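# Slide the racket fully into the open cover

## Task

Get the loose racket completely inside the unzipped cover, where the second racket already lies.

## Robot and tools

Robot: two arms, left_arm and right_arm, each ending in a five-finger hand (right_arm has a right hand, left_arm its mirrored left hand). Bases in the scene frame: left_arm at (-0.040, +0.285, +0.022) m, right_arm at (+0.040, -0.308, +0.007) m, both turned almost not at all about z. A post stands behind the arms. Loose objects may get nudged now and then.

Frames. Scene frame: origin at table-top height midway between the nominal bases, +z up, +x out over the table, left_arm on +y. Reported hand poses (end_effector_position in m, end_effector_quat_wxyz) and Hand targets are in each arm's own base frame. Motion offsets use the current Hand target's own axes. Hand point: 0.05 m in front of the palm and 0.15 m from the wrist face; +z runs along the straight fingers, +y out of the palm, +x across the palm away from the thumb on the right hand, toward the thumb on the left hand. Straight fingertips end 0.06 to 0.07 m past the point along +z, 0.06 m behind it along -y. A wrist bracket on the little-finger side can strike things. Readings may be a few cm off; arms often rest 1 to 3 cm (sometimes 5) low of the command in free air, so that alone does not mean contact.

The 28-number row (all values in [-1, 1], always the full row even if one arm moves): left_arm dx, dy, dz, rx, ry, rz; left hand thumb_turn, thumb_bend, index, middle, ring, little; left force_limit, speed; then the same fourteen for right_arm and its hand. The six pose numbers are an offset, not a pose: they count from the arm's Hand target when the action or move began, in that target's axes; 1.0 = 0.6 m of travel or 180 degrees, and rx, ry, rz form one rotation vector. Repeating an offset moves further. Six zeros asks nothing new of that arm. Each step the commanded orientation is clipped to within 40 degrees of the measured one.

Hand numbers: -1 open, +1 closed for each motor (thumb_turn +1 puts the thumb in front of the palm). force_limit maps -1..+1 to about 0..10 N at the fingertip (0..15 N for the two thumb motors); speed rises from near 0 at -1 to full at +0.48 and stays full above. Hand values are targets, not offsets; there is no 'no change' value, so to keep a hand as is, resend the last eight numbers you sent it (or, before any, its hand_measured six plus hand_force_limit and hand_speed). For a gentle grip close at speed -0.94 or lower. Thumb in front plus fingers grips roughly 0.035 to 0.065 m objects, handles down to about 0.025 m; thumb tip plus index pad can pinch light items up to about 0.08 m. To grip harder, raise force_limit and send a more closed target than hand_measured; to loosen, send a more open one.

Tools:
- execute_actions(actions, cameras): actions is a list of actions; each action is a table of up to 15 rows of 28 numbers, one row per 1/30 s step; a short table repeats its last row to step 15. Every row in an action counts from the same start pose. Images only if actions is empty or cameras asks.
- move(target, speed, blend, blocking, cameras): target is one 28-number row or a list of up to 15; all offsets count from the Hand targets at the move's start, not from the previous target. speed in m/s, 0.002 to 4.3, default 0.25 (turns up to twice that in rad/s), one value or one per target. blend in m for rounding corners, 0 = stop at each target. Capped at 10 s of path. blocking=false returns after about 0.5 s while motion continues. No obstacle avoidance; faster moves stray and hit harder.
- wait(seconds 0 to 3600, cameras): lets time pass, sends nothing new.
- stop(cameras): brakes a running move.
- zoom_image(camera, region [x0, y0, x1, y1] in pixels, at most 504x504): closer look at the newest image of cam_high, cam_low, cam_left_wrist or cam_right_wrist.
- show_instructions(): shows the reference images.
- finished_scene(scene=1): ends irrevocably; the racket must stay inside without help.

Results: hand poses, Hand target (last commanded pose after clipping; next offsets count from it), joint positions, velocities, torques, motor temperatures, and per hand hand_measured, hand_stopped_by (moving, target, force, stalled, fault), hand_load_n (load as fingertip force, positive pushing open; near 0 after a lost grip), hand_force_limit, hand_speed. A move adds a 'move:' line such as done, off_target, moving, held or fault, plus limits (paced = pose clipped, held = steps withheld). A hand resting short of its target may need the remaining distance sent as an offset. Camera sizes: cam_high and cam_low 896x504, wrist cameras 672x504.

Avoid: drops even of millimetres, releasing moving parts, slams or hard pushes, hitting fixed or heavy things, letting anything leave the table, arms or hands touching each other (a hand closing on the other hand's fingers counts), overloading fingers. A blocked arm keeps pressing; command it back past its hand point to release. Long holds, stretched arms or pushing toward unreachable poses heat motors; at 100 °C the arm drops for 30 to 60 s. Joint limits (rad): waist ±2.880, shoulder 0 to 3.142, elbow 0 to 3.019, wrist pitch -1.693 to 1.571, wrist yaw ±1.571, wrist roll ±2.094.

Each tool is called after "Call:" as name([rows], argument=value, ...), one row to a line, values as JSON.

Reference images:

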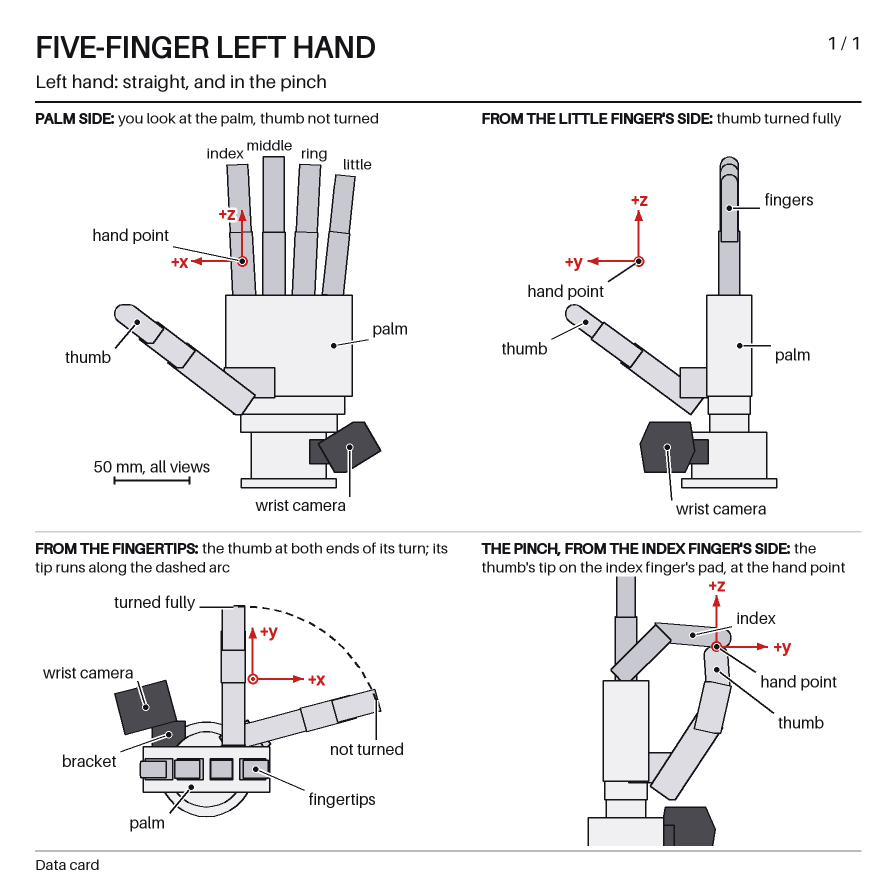

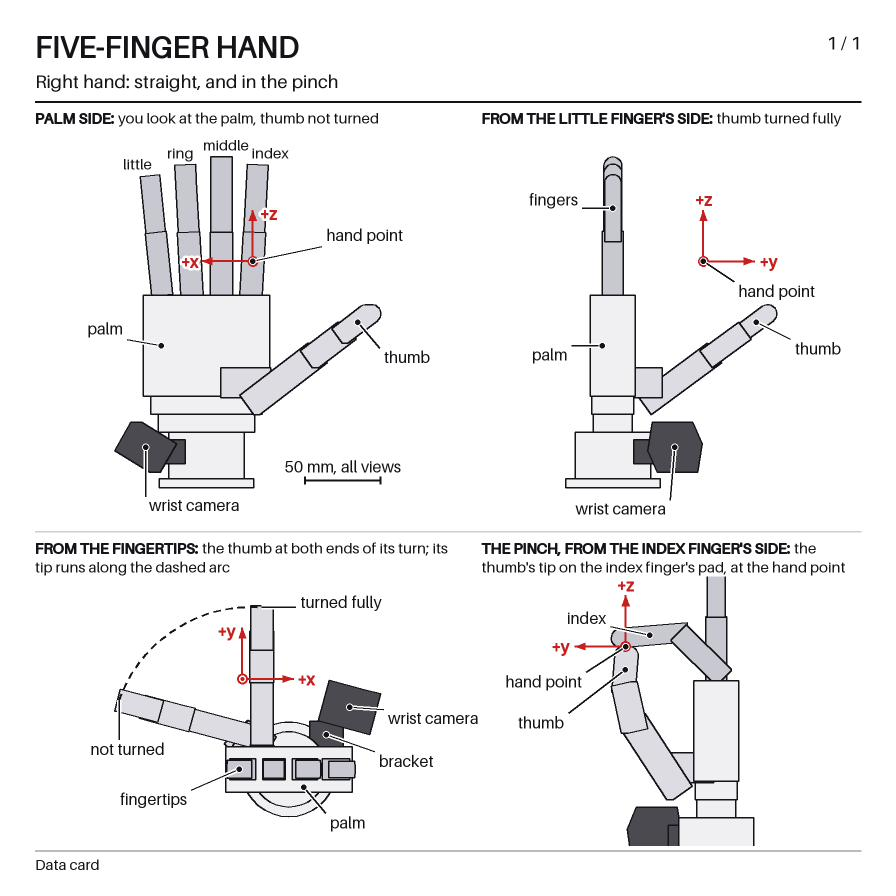

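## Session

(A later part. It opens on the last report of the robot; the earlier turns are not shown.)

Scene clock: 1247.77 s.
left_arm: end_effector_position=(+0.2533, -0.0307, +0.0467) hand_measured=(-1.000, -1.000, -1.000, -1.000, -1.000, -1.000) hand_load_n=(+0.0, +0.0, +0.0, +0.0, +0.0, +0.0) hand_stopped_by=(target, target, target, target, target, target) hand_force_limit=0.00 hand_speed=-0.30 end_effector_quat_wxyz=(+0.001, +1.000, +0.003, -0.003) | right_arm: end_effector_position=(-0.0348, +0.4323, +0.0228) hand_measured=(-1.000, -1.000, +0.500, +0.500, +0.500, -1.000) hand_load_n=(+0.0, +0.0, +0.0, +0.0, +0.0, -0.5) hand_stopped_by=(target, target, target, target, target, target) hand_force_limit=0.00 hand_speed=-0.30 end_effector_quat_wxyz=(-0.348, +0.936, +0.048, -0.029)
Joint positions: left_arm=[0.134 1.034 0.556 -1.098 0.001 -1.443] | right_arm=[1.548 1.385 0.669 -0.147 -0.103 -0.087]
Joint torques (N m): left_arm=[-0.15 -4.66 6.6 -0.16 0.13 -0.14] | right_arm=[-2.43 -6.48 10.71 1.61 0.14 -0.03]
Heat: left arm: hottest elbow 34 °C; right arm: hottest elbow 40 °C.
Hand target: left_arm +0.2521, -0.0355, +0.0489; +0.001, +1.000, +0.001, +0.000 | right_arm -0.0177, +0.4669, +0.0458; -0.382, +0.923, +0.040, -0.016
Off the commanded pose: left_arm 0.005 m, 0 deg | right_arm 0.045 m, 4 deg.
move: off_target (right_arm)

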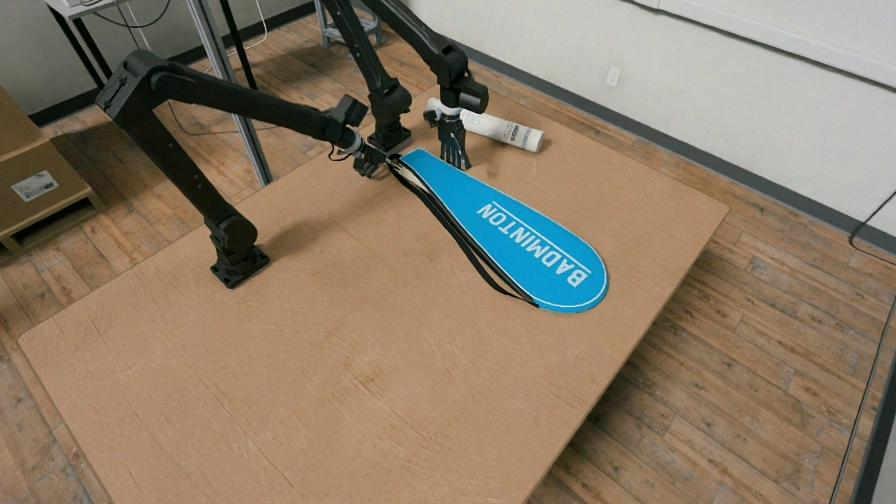

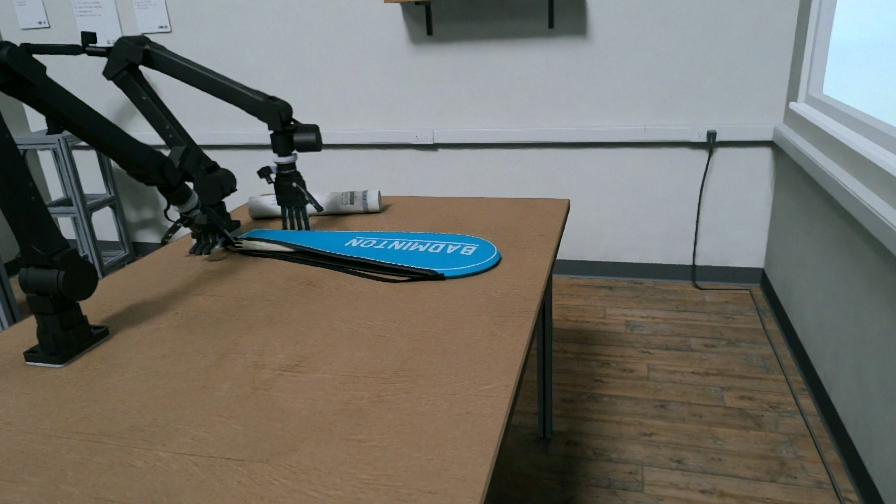

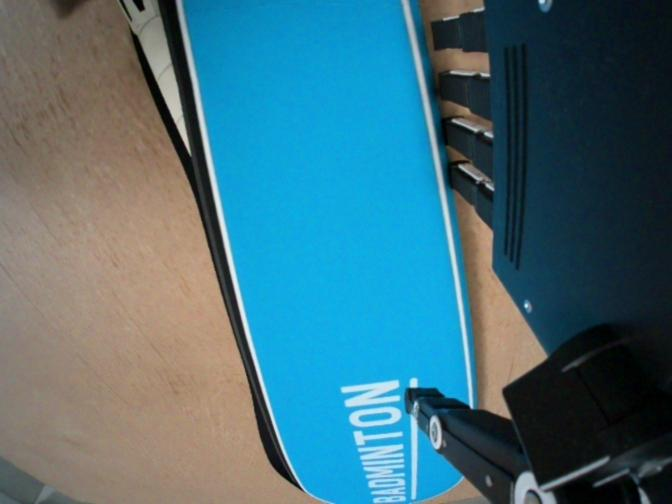

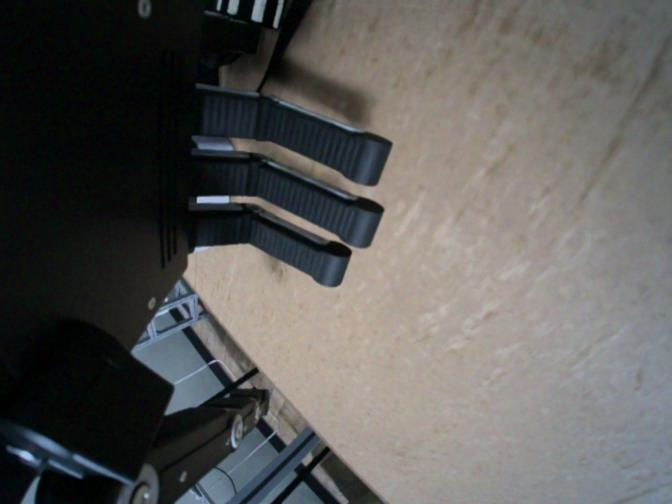

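Call:
move([
  [0,0,0,0,0,0,-1,-1,-1,-1,-1,-1,0,-0.3,0.05,0.0029,-0.0029,0,0,0,-1,-1,0.5,0.5,0.5,-1,0,-0.3],
], speed=[0.04], cameras=["cam_high","cam_low","cam_right_wrist","cam_left_wrist"])

Call:
zoom_image(camera="cam_high", region=[330, 100, 450, 220])

Call:
zoom_image(camera="cam_low", region=[160, 190, 320, 290])

Scene clock: 1252.73 s.
left_arm: end_effector_position=(+0.2533, -0.0307, +0.0467) hand_measured=(-1.000, -1.000, -1.000, -1.000, -1.000, -1.000) hand_load_n=(-0.5, +0.0, +0.0, +0.0, +0.0, +0.0) hand_stopped_by=(target, target, target, target, target, target) hand_force_limit=0.00 hand_speed=-0.30 end_effector_quat_wxyz=(+0.001, +1.000, +0.003, -0.003) | right_arm: end_effector_position=(-0.0073, +0.4341, +0.0230) hand_measured=(-1.000, -1.000, +0.500, +0.500, +0.500, -1.000) hand_load_n=(-0.5, +0.0, +0.0, +0.0, +0.0, -0.5) hand_stopped_by=(target, target, target, target, target, target) hand_force_limit=0.00 hand_speed=-0.30 end_effector_quat_wxyz=(-0.352, +0.934, +0.047, -0.031)
Joint positions: left_arm=[0.134 1.034 0.556 -1.098 0.001 -1.443] | right_arm=[1.468 1.393 0.675 -0.147 -0.159 -0.144]
Joint torques (N m): left_arm=[-0.09 -4.72 6.58 -0.16 0.13 -0.14] | right_arm=[-2.43 -6.48 11.03 1.31 0.11 0.01]
Heat: left arm: hottest elbow 34 °C; right arm: hottest elbow 40 °C.
Hand target: left_arm +0.2521, -0.0355, +0.0489; +0.001, +1.000, +0.001, +0.000 | right_arm +0.0123, +0.4671, +0.0459; -0.382, +0.923, +0.040, -0.016
Off the commanded pose: left_arm 0.005 m, 0 deg | right_arm 0.045 m, 4 deg.
move: off_target (right_arm)

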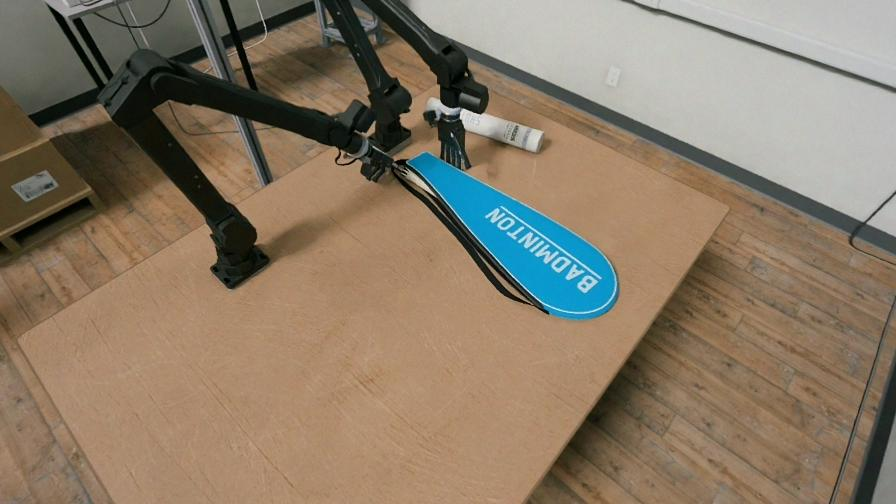

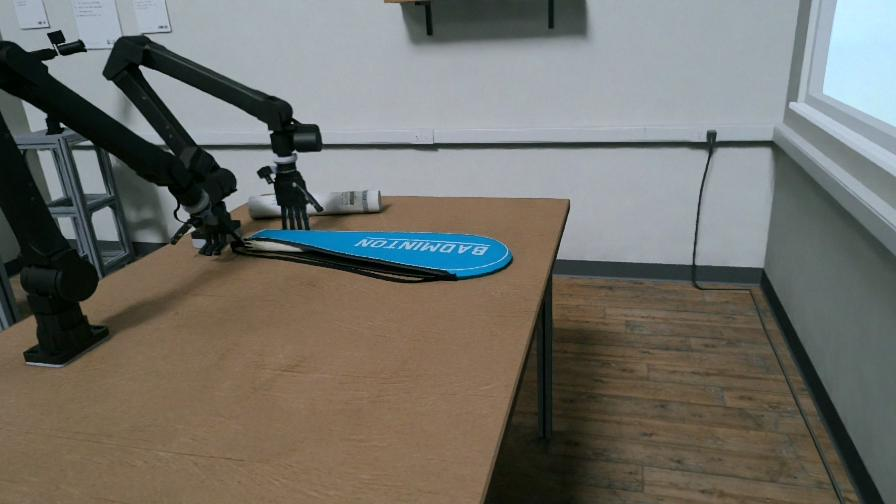

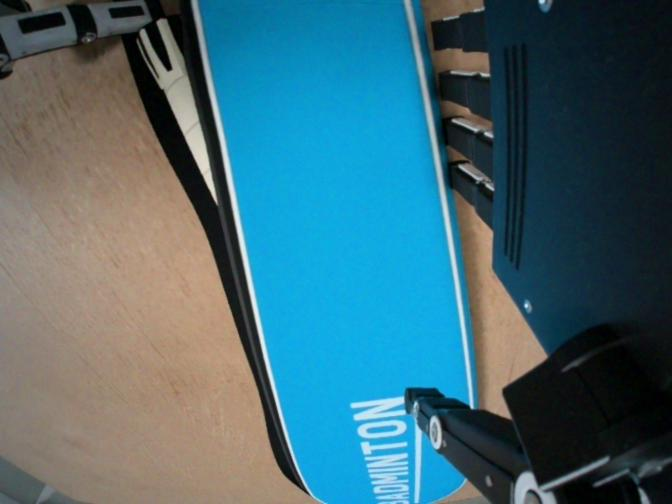

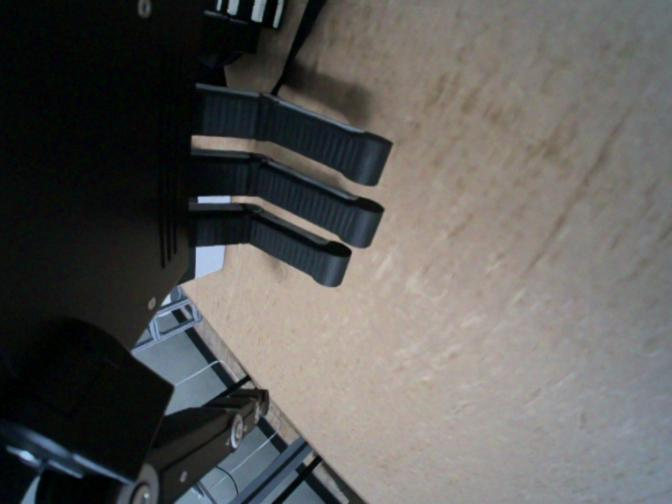

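Scaled by 4.200 from the camera's image (finer frame: 1280x720).

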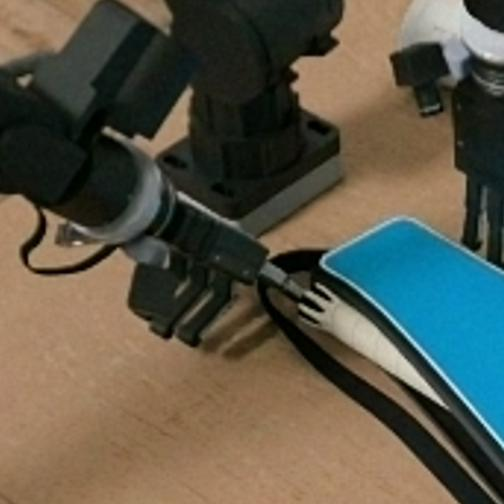

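Scaled by 3.150 from the camera's image (finer frame: 1280x720).

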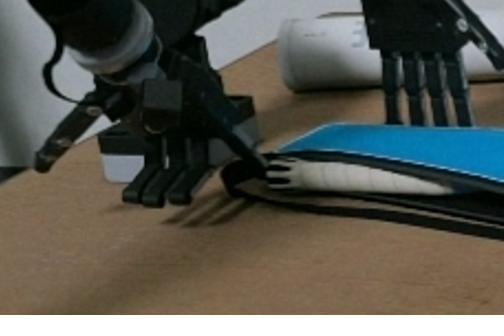

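Call:
move([
  [0,0,0,0,0,0,-1,-1,-1,-1,-1,-1,0,-0.3,-0.0217,-0.0508,-0.0765,0,0,0,-1,-1,0.5,0.5,0.5,-1,0,-0.3],
  [0,0,0,0,0,0,-1,-1,-1,-1,-1,-1,0,-0.3,0.0637,0.0668,-0.1942,0,0,0,-1,-1,-1,-1,-1,-1,0,-0.3],
  [0,0,0,0,0,0,-1,-1,-1,-1,-1,-1,0,-0.3,0.1107,0.105,-0.1263,0,0,0,-1,-1,-1,-1,-1,-1,0,-0.3],
], speed=[0.08,0.15,0.1], cameras=["cam_high","cam_low","cam_right_wrist","cam_left_wrist"])

Call:
zoom_image(camera="cam_high", region=[360, 110, 480, 230])

Call:
zoom_image(camera="cam_low", region=[190, 190, 350, 290])

Scene clock: 1273.17 s.
left_arm: end_effector_position=(+0.2533, -0.0311, +0.0467) hand_measured=(-1.000, -1.000, -1.000, -1.000, -1.000, -1.000) hand_load_n=(+0.0, +0.0, +0.0, +0.0, +0.0, +0.0) hand_stopped_by=(target, target, target, target, target, target) hand_force_limit=0.00 hand_speed=-0.30 end_effector_quat_wxyz=(+0.001, +1.000, +0.002, -0.003) | right_arm: end_effector_position=(+0.0793, +0.3715, +0.0546) hand_measured=(-1.000, -1.000, -1.000, -1.000, -1.000, -1.000) hand_load_n=(+0.0, +0.0, +0.0, +0.0, +0.0, +0.0) hand_stopped_by=(target, target, target, target, target, target) hand_force_limit=0.00 hand_speed=-0.30 end_effector_quat_wxyz=(-0.373, +0.927, +0.040, -0.023)
Joint positions: left_arm=[0.132 1.034 0.556 -1.098 0.001 -1.443] | right_arm=[1.17 1.192 0.594 -0.273 -0.343 -0.361]
Joint torques (N m): left_arm=[0.03 -4.72 6.61 -0.13 0.14 -0.13] | right_arm=[-1.38 -4.78 6.84 1.78 -0.37 0.03]
Motor temperatures (°C): left_arm=[26 30 33 26 27 26] | right_arm=[30 28 42 27 27 26]
Heat: left arm: hottest elbow 33 °C; right arm: hottest elbow 42 °C.
Hand target: left_arm +0.2521, -0.0355, +0.0489; +0.001, +1.000, +0.001, +0.000 | right_arm +0.0870, +0.3751, +0.0551; -0.382, +0.923, +0.040, -0.016
Off the commanded pose: left_arm 0.005 m, 0 deg | right_arm 0.008 m, 1 deg.
move: done

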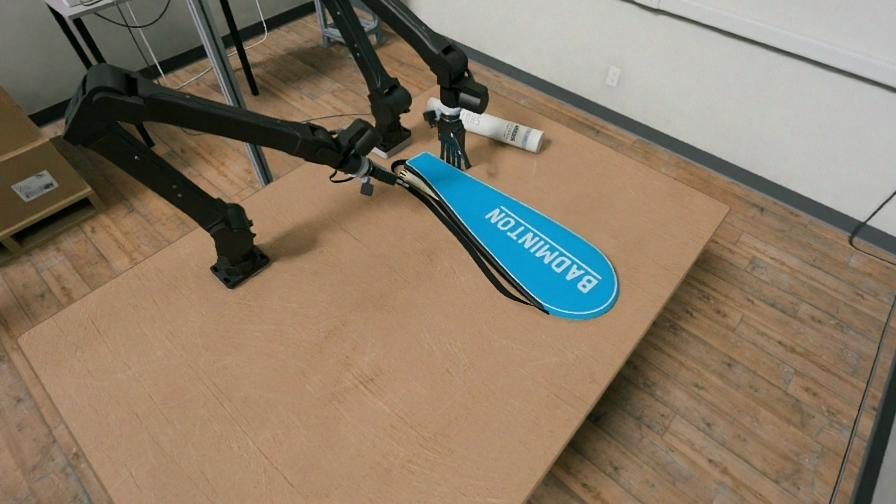

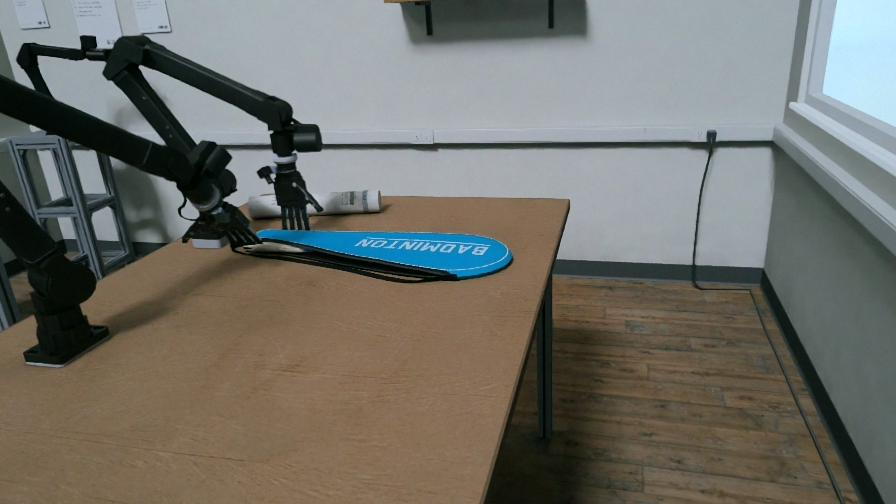

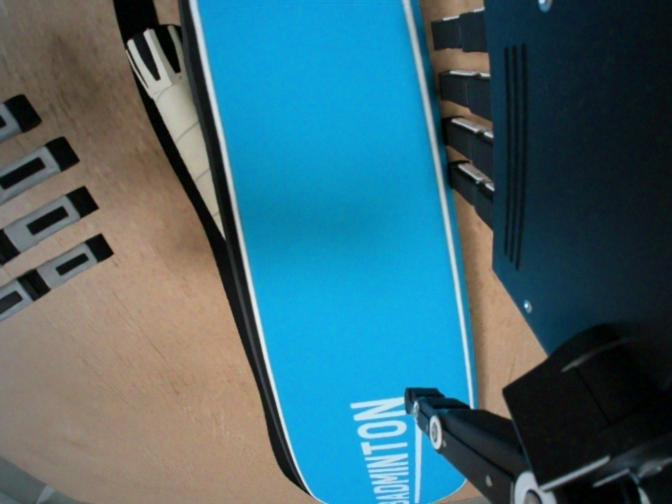

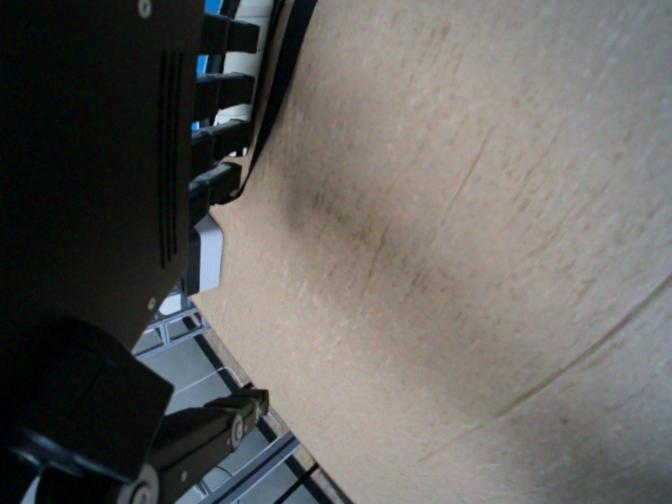

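Scaled by 4.200 from the camera's image (finer frame: 1280x720).

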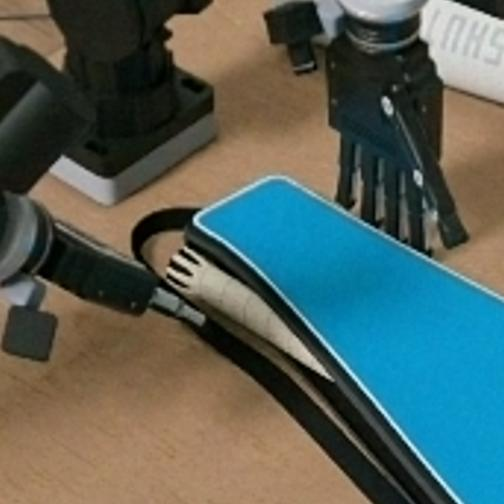

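Scaled by 3.150 from the camera's image (finer frame: 1280x720).

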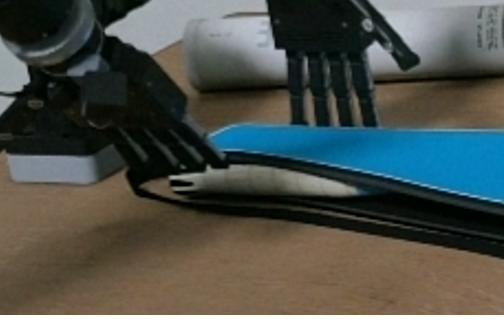

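Call:
execute_actions(actions=[])

Scene clock: 1287.97 s.
left_arm: end_effector_position=(+0.2533, -0.0311, +0.0467) hand_measured=(-1.000, -1.000, -1.000, -1.000, -1.000, -1.000) hand_load_n=(+0.0, +0.0, +0.0, +0.0, +0.0, +0.0) hand_stopped_by=(target, target, target, target, target, target) hand_force_limit=0.00 hand_speed=-0.30 end_effector_quat_wxyz=(+0.001, +1.000, +0.002, -0.003) | right_arm: end_effector_position=(+0.0793, +0.3715, +0.0546) hand_measured=(-1.000, -1.000, -1.000, -1.000, -1.000, -1.000) hand_load_n=(+0.0, +0.0, +0.0, +0.0, +0.0, +0.0) hand_stopped_by=(target, target, target, target, target, target) hand_force_limit=0.00 hand_speed=-0.30 end_effector_quat_wxyz=(-0.373, +0.927, +0.040, -0.023)
Joint positions: left_arm=[0.132 1.034 0.556 -1.098 0.001 -1.443] | right_arm=[1.17 1.192 0.594 -0.273 -0.343 -0.361]
Joint velocities: within noise
Joint torques (N m): left_arm=[-0.03 -4.66 6.63 -0.14 0.13 -0.14] | right_arm=[-1.38 -4.78 6.84 1.78 -0.37 0.03]
Motor temperatures (°C): left_arm=[26 30 33 26 27 26] | right_arm=[30 28 40 27 27 26]
Heat: left arm: hottest elbow 33 °C; right arm: hottest elbow 40 °C.
Hand target: left_arm +0.2521, -0.0355, +0.0489; +0.001, +1.000, +0.001, +0.000 | right_arm +0.0870, +0.3751, +0.0551; -0.382, +0.923, +0.040, -0.016
Off the commanded pose: left_arm 0.005 m, 0 deg | right_arm 0.008 m, 1 deg.

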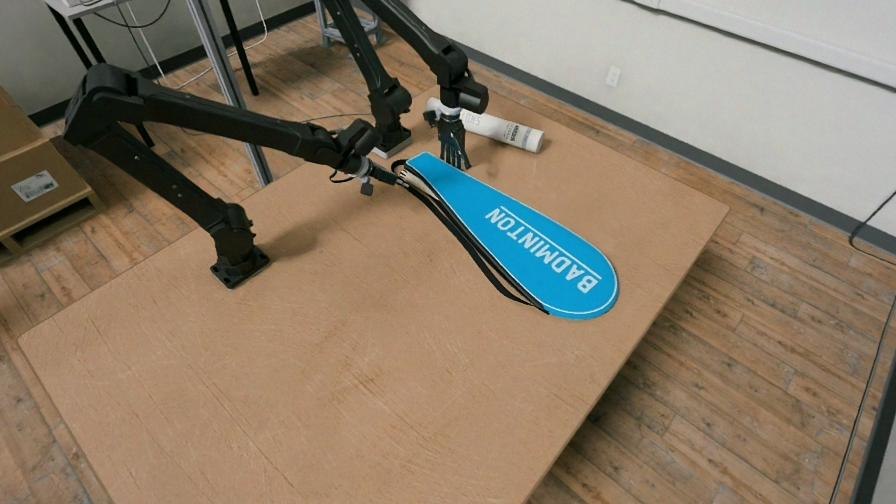

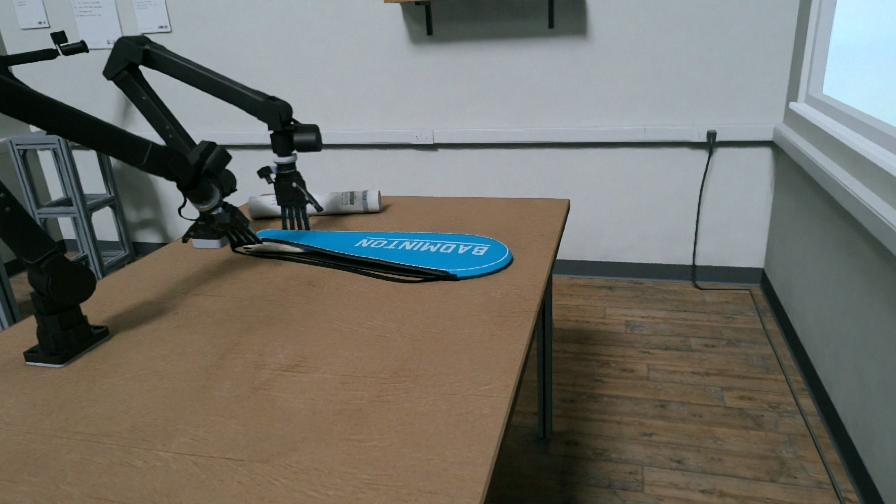

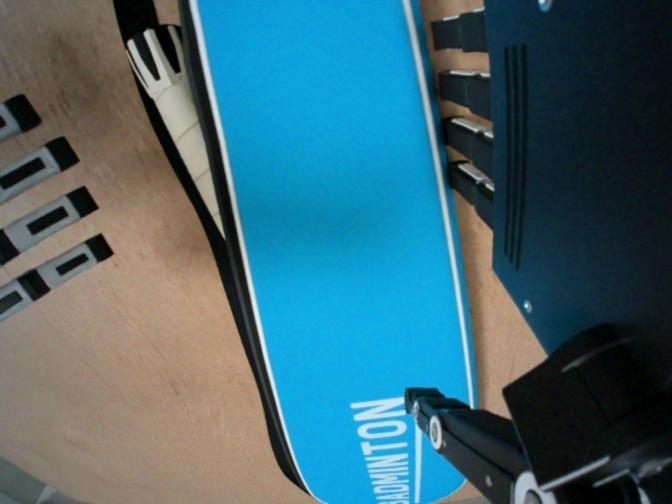

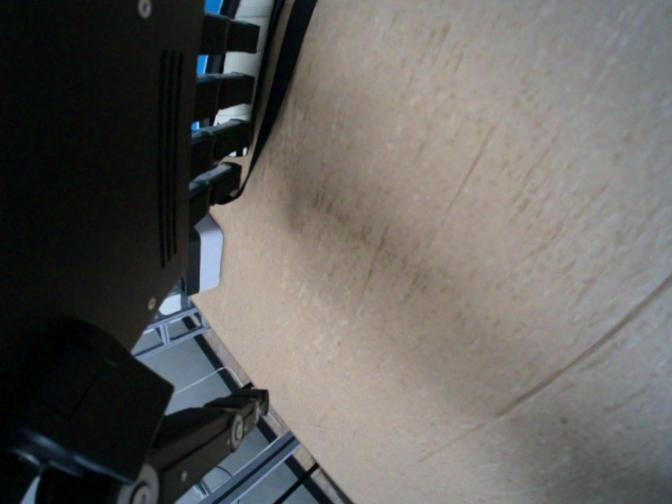

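Call:
move(target=[0,0,0,0,0,0,-1,-1,-1,-1,-1,-1,0,-0.3,0.0036,-0.0175,0.0411,0,0,0,-1,-1,-1,-1,-1,-1,0,-0.3], speed=0.05, cameras=["cam_left_wrist","cam_right_wrist"])

Scene clock: 1291.93 s.
left_arm: end_effector_position=(+0.2533, -0.0311, +0.0467) hand_measured=(-1.000, -1.000, -1.000, -1.000, -1.000, -1.000) hand_load_n=(+0.0, +0.0, +0.5, +0.0, +0.0, +0.0) hand_stopped_by=(target, target, target, target, target, target) hand_force_limit=0.00 hand_speed=-0.30 end_effector_quat_wxyz=(+0.001, +1.000, +0.002, -0.003) | right_arm: end_effector_position=(+0.0835, +0.3769, +0.0298) hand_measured=(-1.000, -1.000, -1.000, -1.000, -1.000, -1.000) hand_load_n=(+0.0, +0.0, +0.0, +0.0, +0.0, +0.0) hand_stopped_by=(target, target, target, target, target, target) hand_force_limit=0.00 hand_speed=-0.30 end_effector_quat_wxyz=(-0.359, +0.932, +0.033, -0.025)
Joint positions: left_arm=[0.132 1.034 0.556 -1.098 0.001 -1.443] | right_arm=[1.17 1.278 0.594 -0.216 -0.331 -0.356]
Joint torques (N m): left_arm=[0.03 -4.66 6.61 -0.14 0.13 -0.14] | right_arm=[0.97 -5.42 9.24 1.74 -0.08 0.22]
Heat: left arm: hottest elbow 33 °C; right arm: hottest elbow 40 °C.
Hand target: left_arm +0.2521, -0.0355, +0.0489; +0.001, +1.000, +0.001, +0.000 | right_arm +0.0870, +0.4000, +0.0450; -0.382, +0.923, +0.040, -0.016
Off the commanded pose: left_arm 0.005 m, 0 deg | right_arm 0.028 m, 3 deg.
move: off_target (right_arm)

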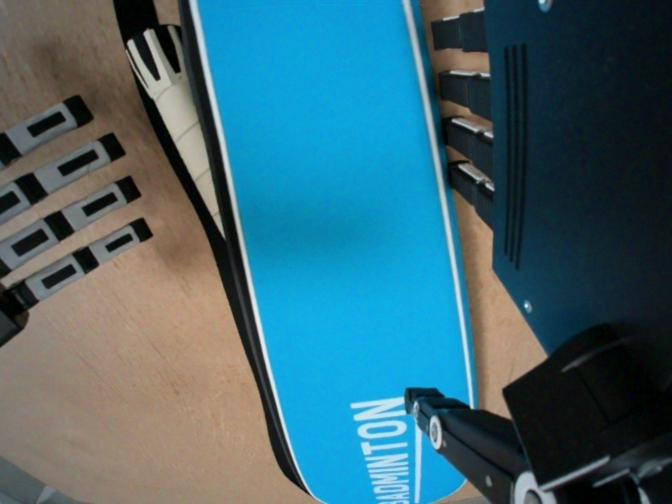

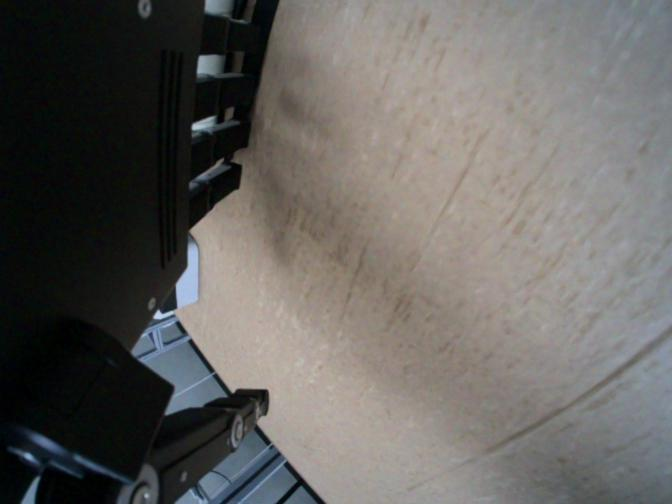

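Call:
move(target=[0,0,0,0,0,0,-1,-1,-1,-1,-1,-1,0,-0.3,0.0044,-0.0352,0.0352,0,0,0,-1,-1,-1,-1,-1,-1,0,-0.3], speed=0.05, cameras=["cam_left_wrist","cam_right_wrist"])

Call:
zoom_image(camera="cam_left_wrist", region=[0, 0, 300, 300])

Scene clock: 1297.37 s.
left_arm: end_effector_position=(+0.2533, -0.0311, +0.0467) hand_measured=(-1.000, -1.000, -1.000, -1.000, -1.000, -1.000) hand_load_n=(+0.0, +0.0, +0.0, +0.0, +0.0, +0.0) hand_stopped_by=(target, target, target, target, target, target) hand_force_limit=0.00 hand_speed=-0.30 end_effector_quat_wxyz=(+0.001, +1.000, +0.002, -0.003) | right_arm: end_effector_position=(+0.0829, +0.3965, +0.0231) hand_measured=(-1.000, -1.000, -1.000, -1.000, -1.000, -1.000) hand_load_n=(-0.5, +0.0, +0.0, +0.0, +0.0, +0.0) hand_stopped_by=(target, target, target, target, target, target) hand_force_limit=0.00 hand_speed=-0.30 end_effector_quat_wxyz=(-0.351, +0.935, +0.031, -0.026)
Joint positions: left_arm=[0.132 1.034 0.556 -1.098 0.001 -1.443] | right_arm=[1.196 1.35 0.641 -0.202 -0.311 -0.333]
Joint torques (N m): left_arm=[-0.03 -4.72 6.58 -0.16 0.13 -0.14] | right_arm=[1.08 -6.07 10.56 1.73 -0.07 0.24]
Heat: left arm: hottest elbow 33 °C; right arm: hottest elbow 40 °C.
Hand target: left_arm +0.2521, -0.0355, +0.0489; +0.001, +1.000, +0.001, +0.000 | right_arm +0.0870, +0.4300, +0.0450; -0.382, +0.923, +0.040, -0.016
Off the commanded pose: left_arm 0.005 m, 0 deg | right_arm 0.040 m, 4 deg.
move: off_target (right_arm)

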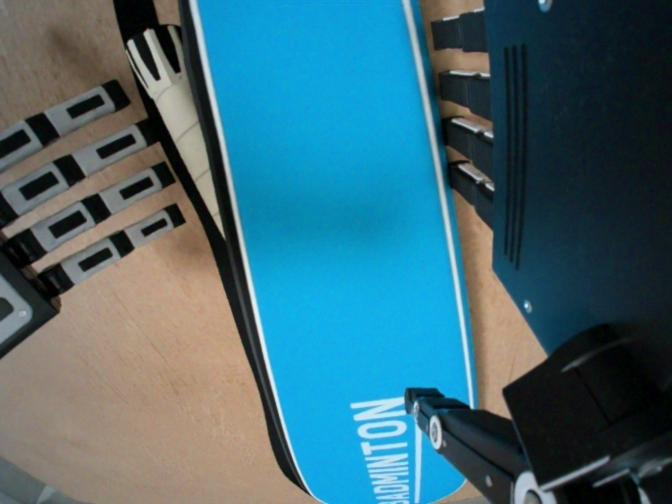

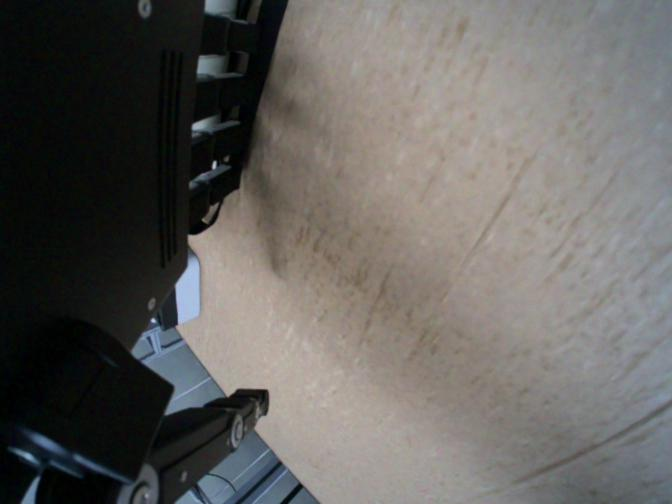

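Scaled by 1.680 from the camera's image (finer frame: 960x720).

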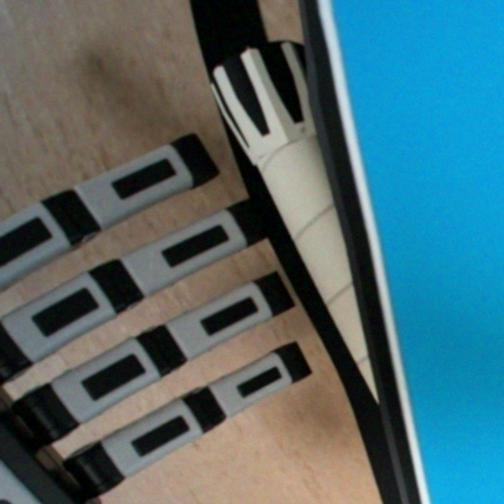

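Call:
move(target=[0,0,0,0,0,0,-1,-1,-1,-1,-1,-1,0,-0.3,0.0044,-0.0352,0.0352,0,0,0,-1,-1,-1,-1,-1,-1,0,-0.3], speed=0.05, cameras=["cam_left_wrist","cam_low"])

Call:
zoom_image(camera="cam_left_wrist", region=[0, 0, 300, 300])

Scene clock: 1303.23 s.
left_arm: end_effector_position=(+0.2533, -0.0311, +0.0467) hand_measured=(-1.000, -1.000, -1.000, -1.000, -1.000, -1.000) hand_load_n=(+0.0, +0.0, +0.0, +0.0, +0.0, +0.0) hand_stopped_by=(target, target, target, target, target, target) hand_force_limit=0.00 hand_speed=-0.30 end_effector_quat_wxyz=(+0.001, +1.000, +0.002, -0.003) | right_arm: end_effector_position=(+0.0835, +0.4212, +0.0213) hand_measured=(-1.000, -1.000, -1.000, -1.000, -1.000, -1.000) hand_load_n=(-0.5, +0.0, +0.0, +0.0, -1.0, +0.0) hand_stopped_by=(target, target, target, target, target, target) hand_force_limit=0.00 hand_speed=-0.30 end_effector_quat_wxyz=(-0.347, +0.937, +0.029, -0.027)
Joint positions: left_arm=[0.132 1.034 0.556 -1.098 0.001 -1.444] | right_arm=[1.221 1.417 0.704 -0.2 -0.293 -0.311]
Joint torques (N m): left_arm=[-0.09 -4.72 6.6 -0.13 0.13 -0.13] | right_arm=[1.2 -6.65 11.18 1.85 -0.06 0.23]
Heat: left arm: hottest elbow 33 °C; right arm: hottest elbow 40 °C.
Hand target: left_arm +0.2521, -0.0355, +0.0489; +0.001, +1.000, +0.000, +0.000 | right_arm +0.0871, +0.4600, +0.0449; -0.382, +0.923, +0.040, -0.016
Off the commanded pose: left_arm 0.005 m, 0 deg | right_arm 0.046 m, 5 deg.
move: off_target (right_arm)
Images, in order (width x height): cam_low 896x504, cam_left_wrist 672x504.

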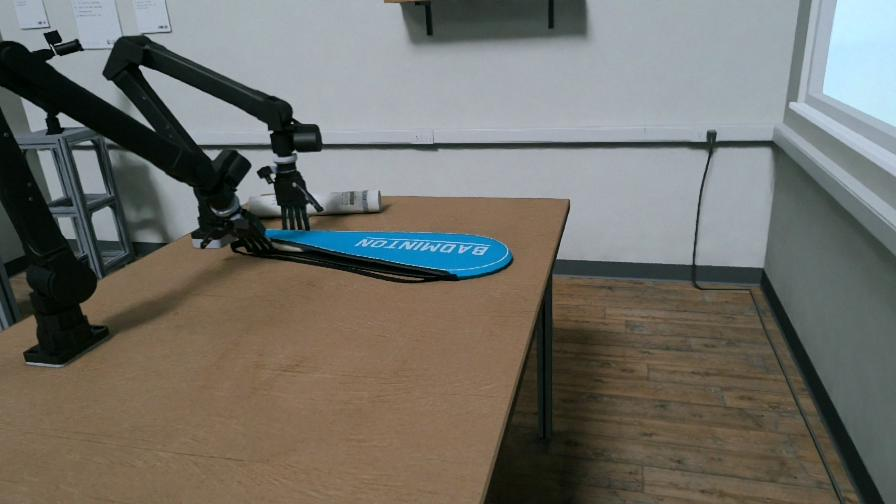

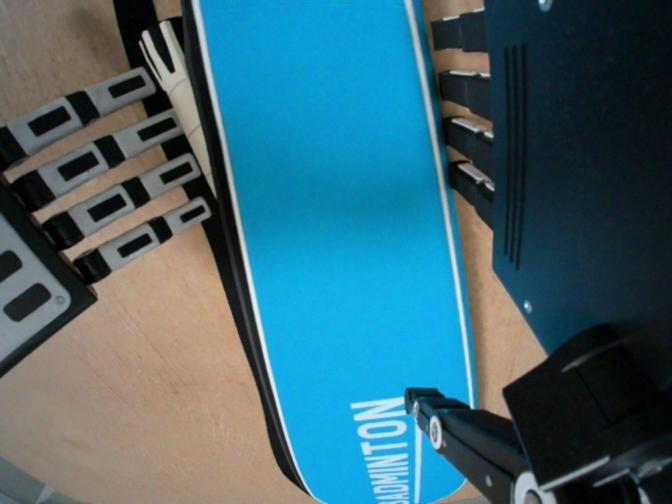

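Scaled by 1.680 from the camera's image (finer frame: 960x720).

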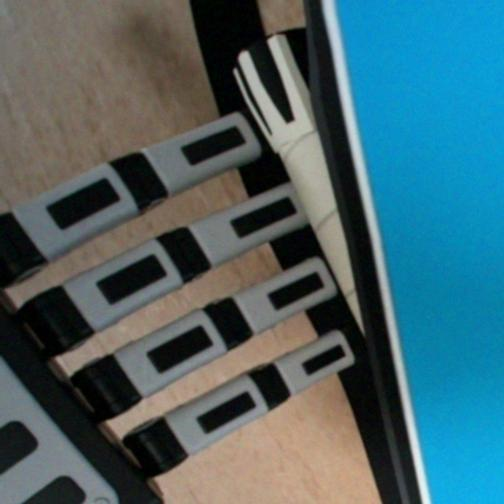

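Call:
move(target=[0,0,0,0,0,0,-1,-1,-1,-1,-1,-1,0,-0.3,0.0030,-0.0235,0.0235,0,0,0,-1,-1,-1,-1,-1,-1,0,-0.3], speed=0.05, cameras=["cam_left_wrist","cam_low"])

Call:
zoom_image(camera="cam_left_wrist", region=[0, 0, 300, 300])

Scene clock: 1307.30 s.
left_arm: end_effector_position=(+0.2534, -0.0292, +0.0461) hand_measured=(-1.000, -1.000, -1.000, -1.000, -1.000, -1.000) hand_load_n=(+0.0, +0.0, +0.0, +0.0, +0.0, +0.0) hand_stopped_by=(target, target, target, target, target, target) hand_force_limit=0.00 hand_speed=-0.30 end_effector_quat_wxyz=(-0.004, +1.000, +0.005, -0.003) | right_arm: end_effector_position=(+0.0844, +0.4356, +0.0184) hand_measured=(-1.000, -1.000, -1.000, -1.000, -1.000, -1.000) hand_load_n=(+0.0, +0.0, +0.0, +0.0, -2.5, -0.5) hand_stopped_by=(target, target, target, target, target, target) hand_force_limit=0.00 hand_speed=-0.30 end_effector_quat_wxyz=(-0.343, +0.938, +0.026, -0.027)
Joint positions: left_arm=[0.132 1.034 0.556 -1.098 -0.009 -1.449] | right_arm=[1.233 1.46 0.743 -0.2 -0.281 -0.297]
Joint torques (N m): left_arm=[0.03 -4.72 6.6 -0.16 0.51 -0.08] | right_arm=[1.44 -6.95 11.88 1.84 -0.1 0.21]
Heat: left arm: hottest elbow 33 °C; right arm: hottest elbow 40 °C.
Hand target: left_arm +0.2521, -0.0355, +0.0489; +0.001, +1.000, +0.000, +0.000 | right_arm +0.0872, +0.4800, +0.0449; -0.382, +0.923, +0.040, -0.016
Off the commanded pose: left_arm 0.007 m, 1 deg | right_arm 0.052 m, 5 deg.
move: off_target (right_arm)
Images, in order (width x height): cam_low 896x504, cam_left_wrist 672x504.

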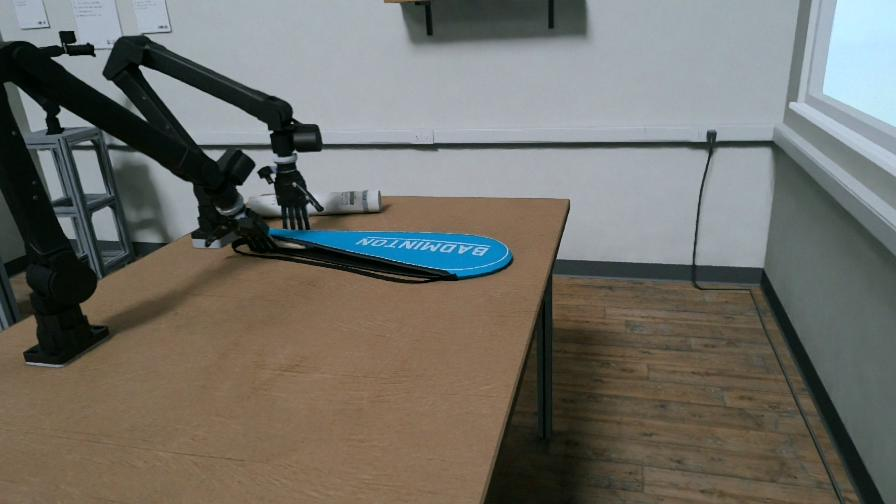

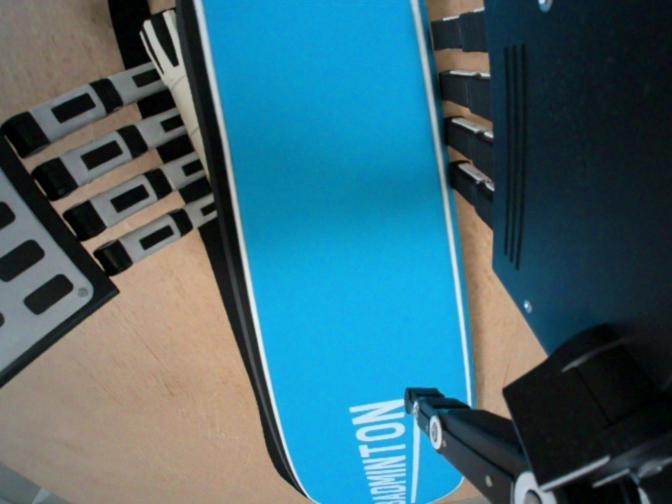

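Scaled by 1.680 from the camera's image (finer frame: 960x720).

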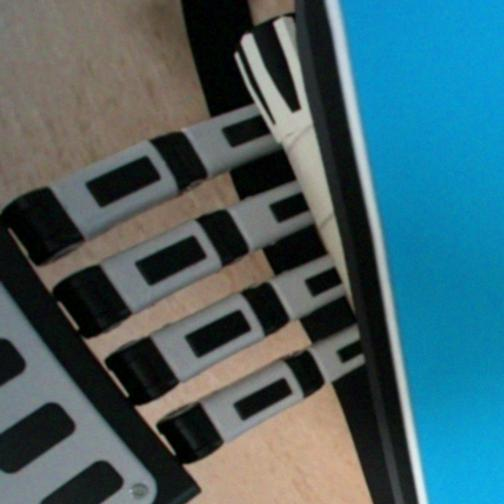

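Call:
move([
  [0,0,0,0,0,0,-1,-1,-1,-1,-1,-1,0,-0.3,-0.0044,0.0175,-0.0529,0,0,0,-1,-1,-1,-1,-1,-1,0,-0.3],
  [0,0,0,0,0,0,-1,-1,-1,-1,-1,-1,0,-0.3,0.0007,-0.0212,-0.0095,0,0,0,-1,-1,-1,-1,-1,-1,0,-0.3],
], speed=0.05, cameras=["cam_left_wrist","cam_low"])

Call:
zoom_image(camera="cam_left_wrist", region=[0, 0, 300, 300])

Scene clock: 1338.63 s.
left_arm: end_effector_position=(+0.2534, -0.0292, +0.0461) hand_measured=(-1.000, -1.000, -1.000, -1.000, -1.000, -1.000) hand_load_n=(+0.0, +0.0, +0.0, +0.0, +0.0, +0.0) hand_stopped_by=(target, target, target, target, target, target) hand_force_limit=0.00 hand_speed=-0.30 end_effector_quat_wxyz=(-0.004, +1.000, +0.006, -0.003) | right_arm: end_effector_position=(+0.0854, +0.4456, +0.0275) hand_measured=(-1.000, -1.000, -1.000, -1.000, -1.000, -1.000) hand_load_n=(+0.0, +0.0, +0.0, -0.5, -2.0, +0.0) hand_stopped_by=(target, target, target, target, target, target) hand_force_limit=0.00 hand_speed=-0.30 end_effector_quat_wxyz=(-0.348, +0.937, +0.028, -0.025)
Joint positions: left_arm=[0.132 1.034 0.556 -1.098 -0.009 -1.45] | right_arm=[1.239 1.462 0.772 -0.216 -0.278 -0.294]
Joint torques (N m): left_arm=[0.03 -4.66 6.58 -0.16 0.52 -0.08] | right_arm=[1.26 -7.88 12.14 1.1 -0.11 0.21]
Heat: left arm: hottest elbow 33 °C; right arm: hottest elbow 41 °C.
Hand target: left_arm +0.2521, -0.0355, +0.0489; +0.001, +1.000, +0.001, +0.000 | right_arm +0.0871, +0.4850, +0.0579; -0.382, +0.923, +0.040, -0.016
Off the commanded pose: left_arm 0.007 m, 1 deg | right_arm 0.050 m, 5 deg.
move: off_target (right_arm)
Images, in order (width x height): cam_low 896x504, cam_left_wrist 672x504.

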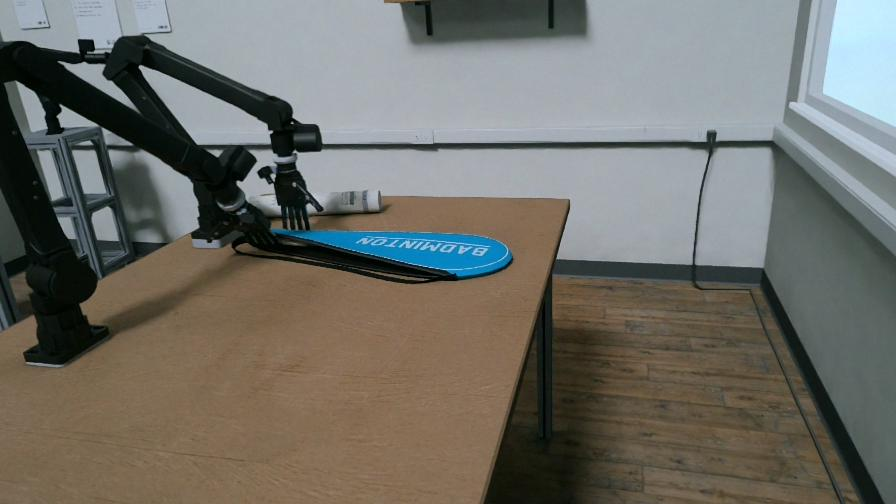

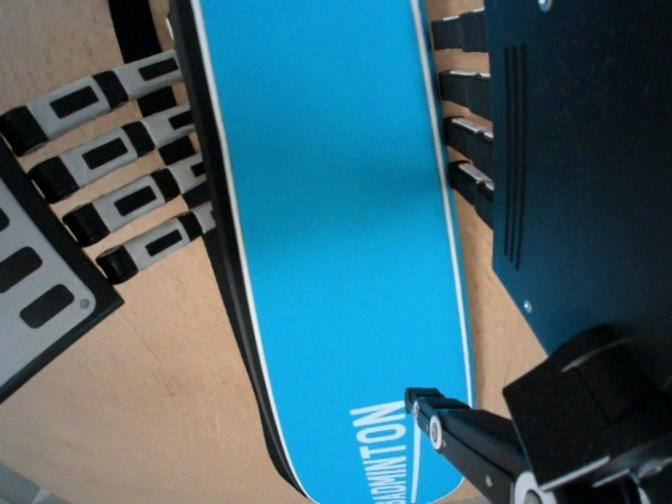

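Scaled by 1.680 from the camera's image (finer frame: 960x720).

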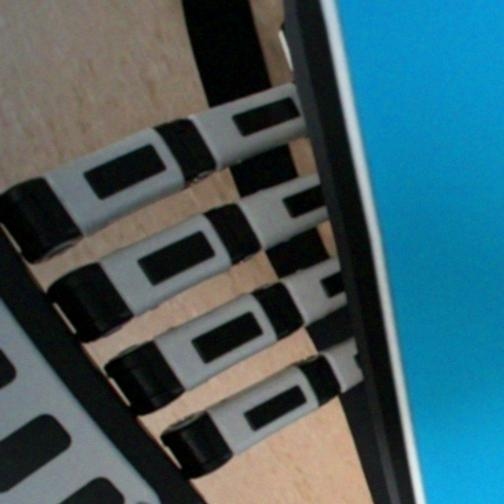

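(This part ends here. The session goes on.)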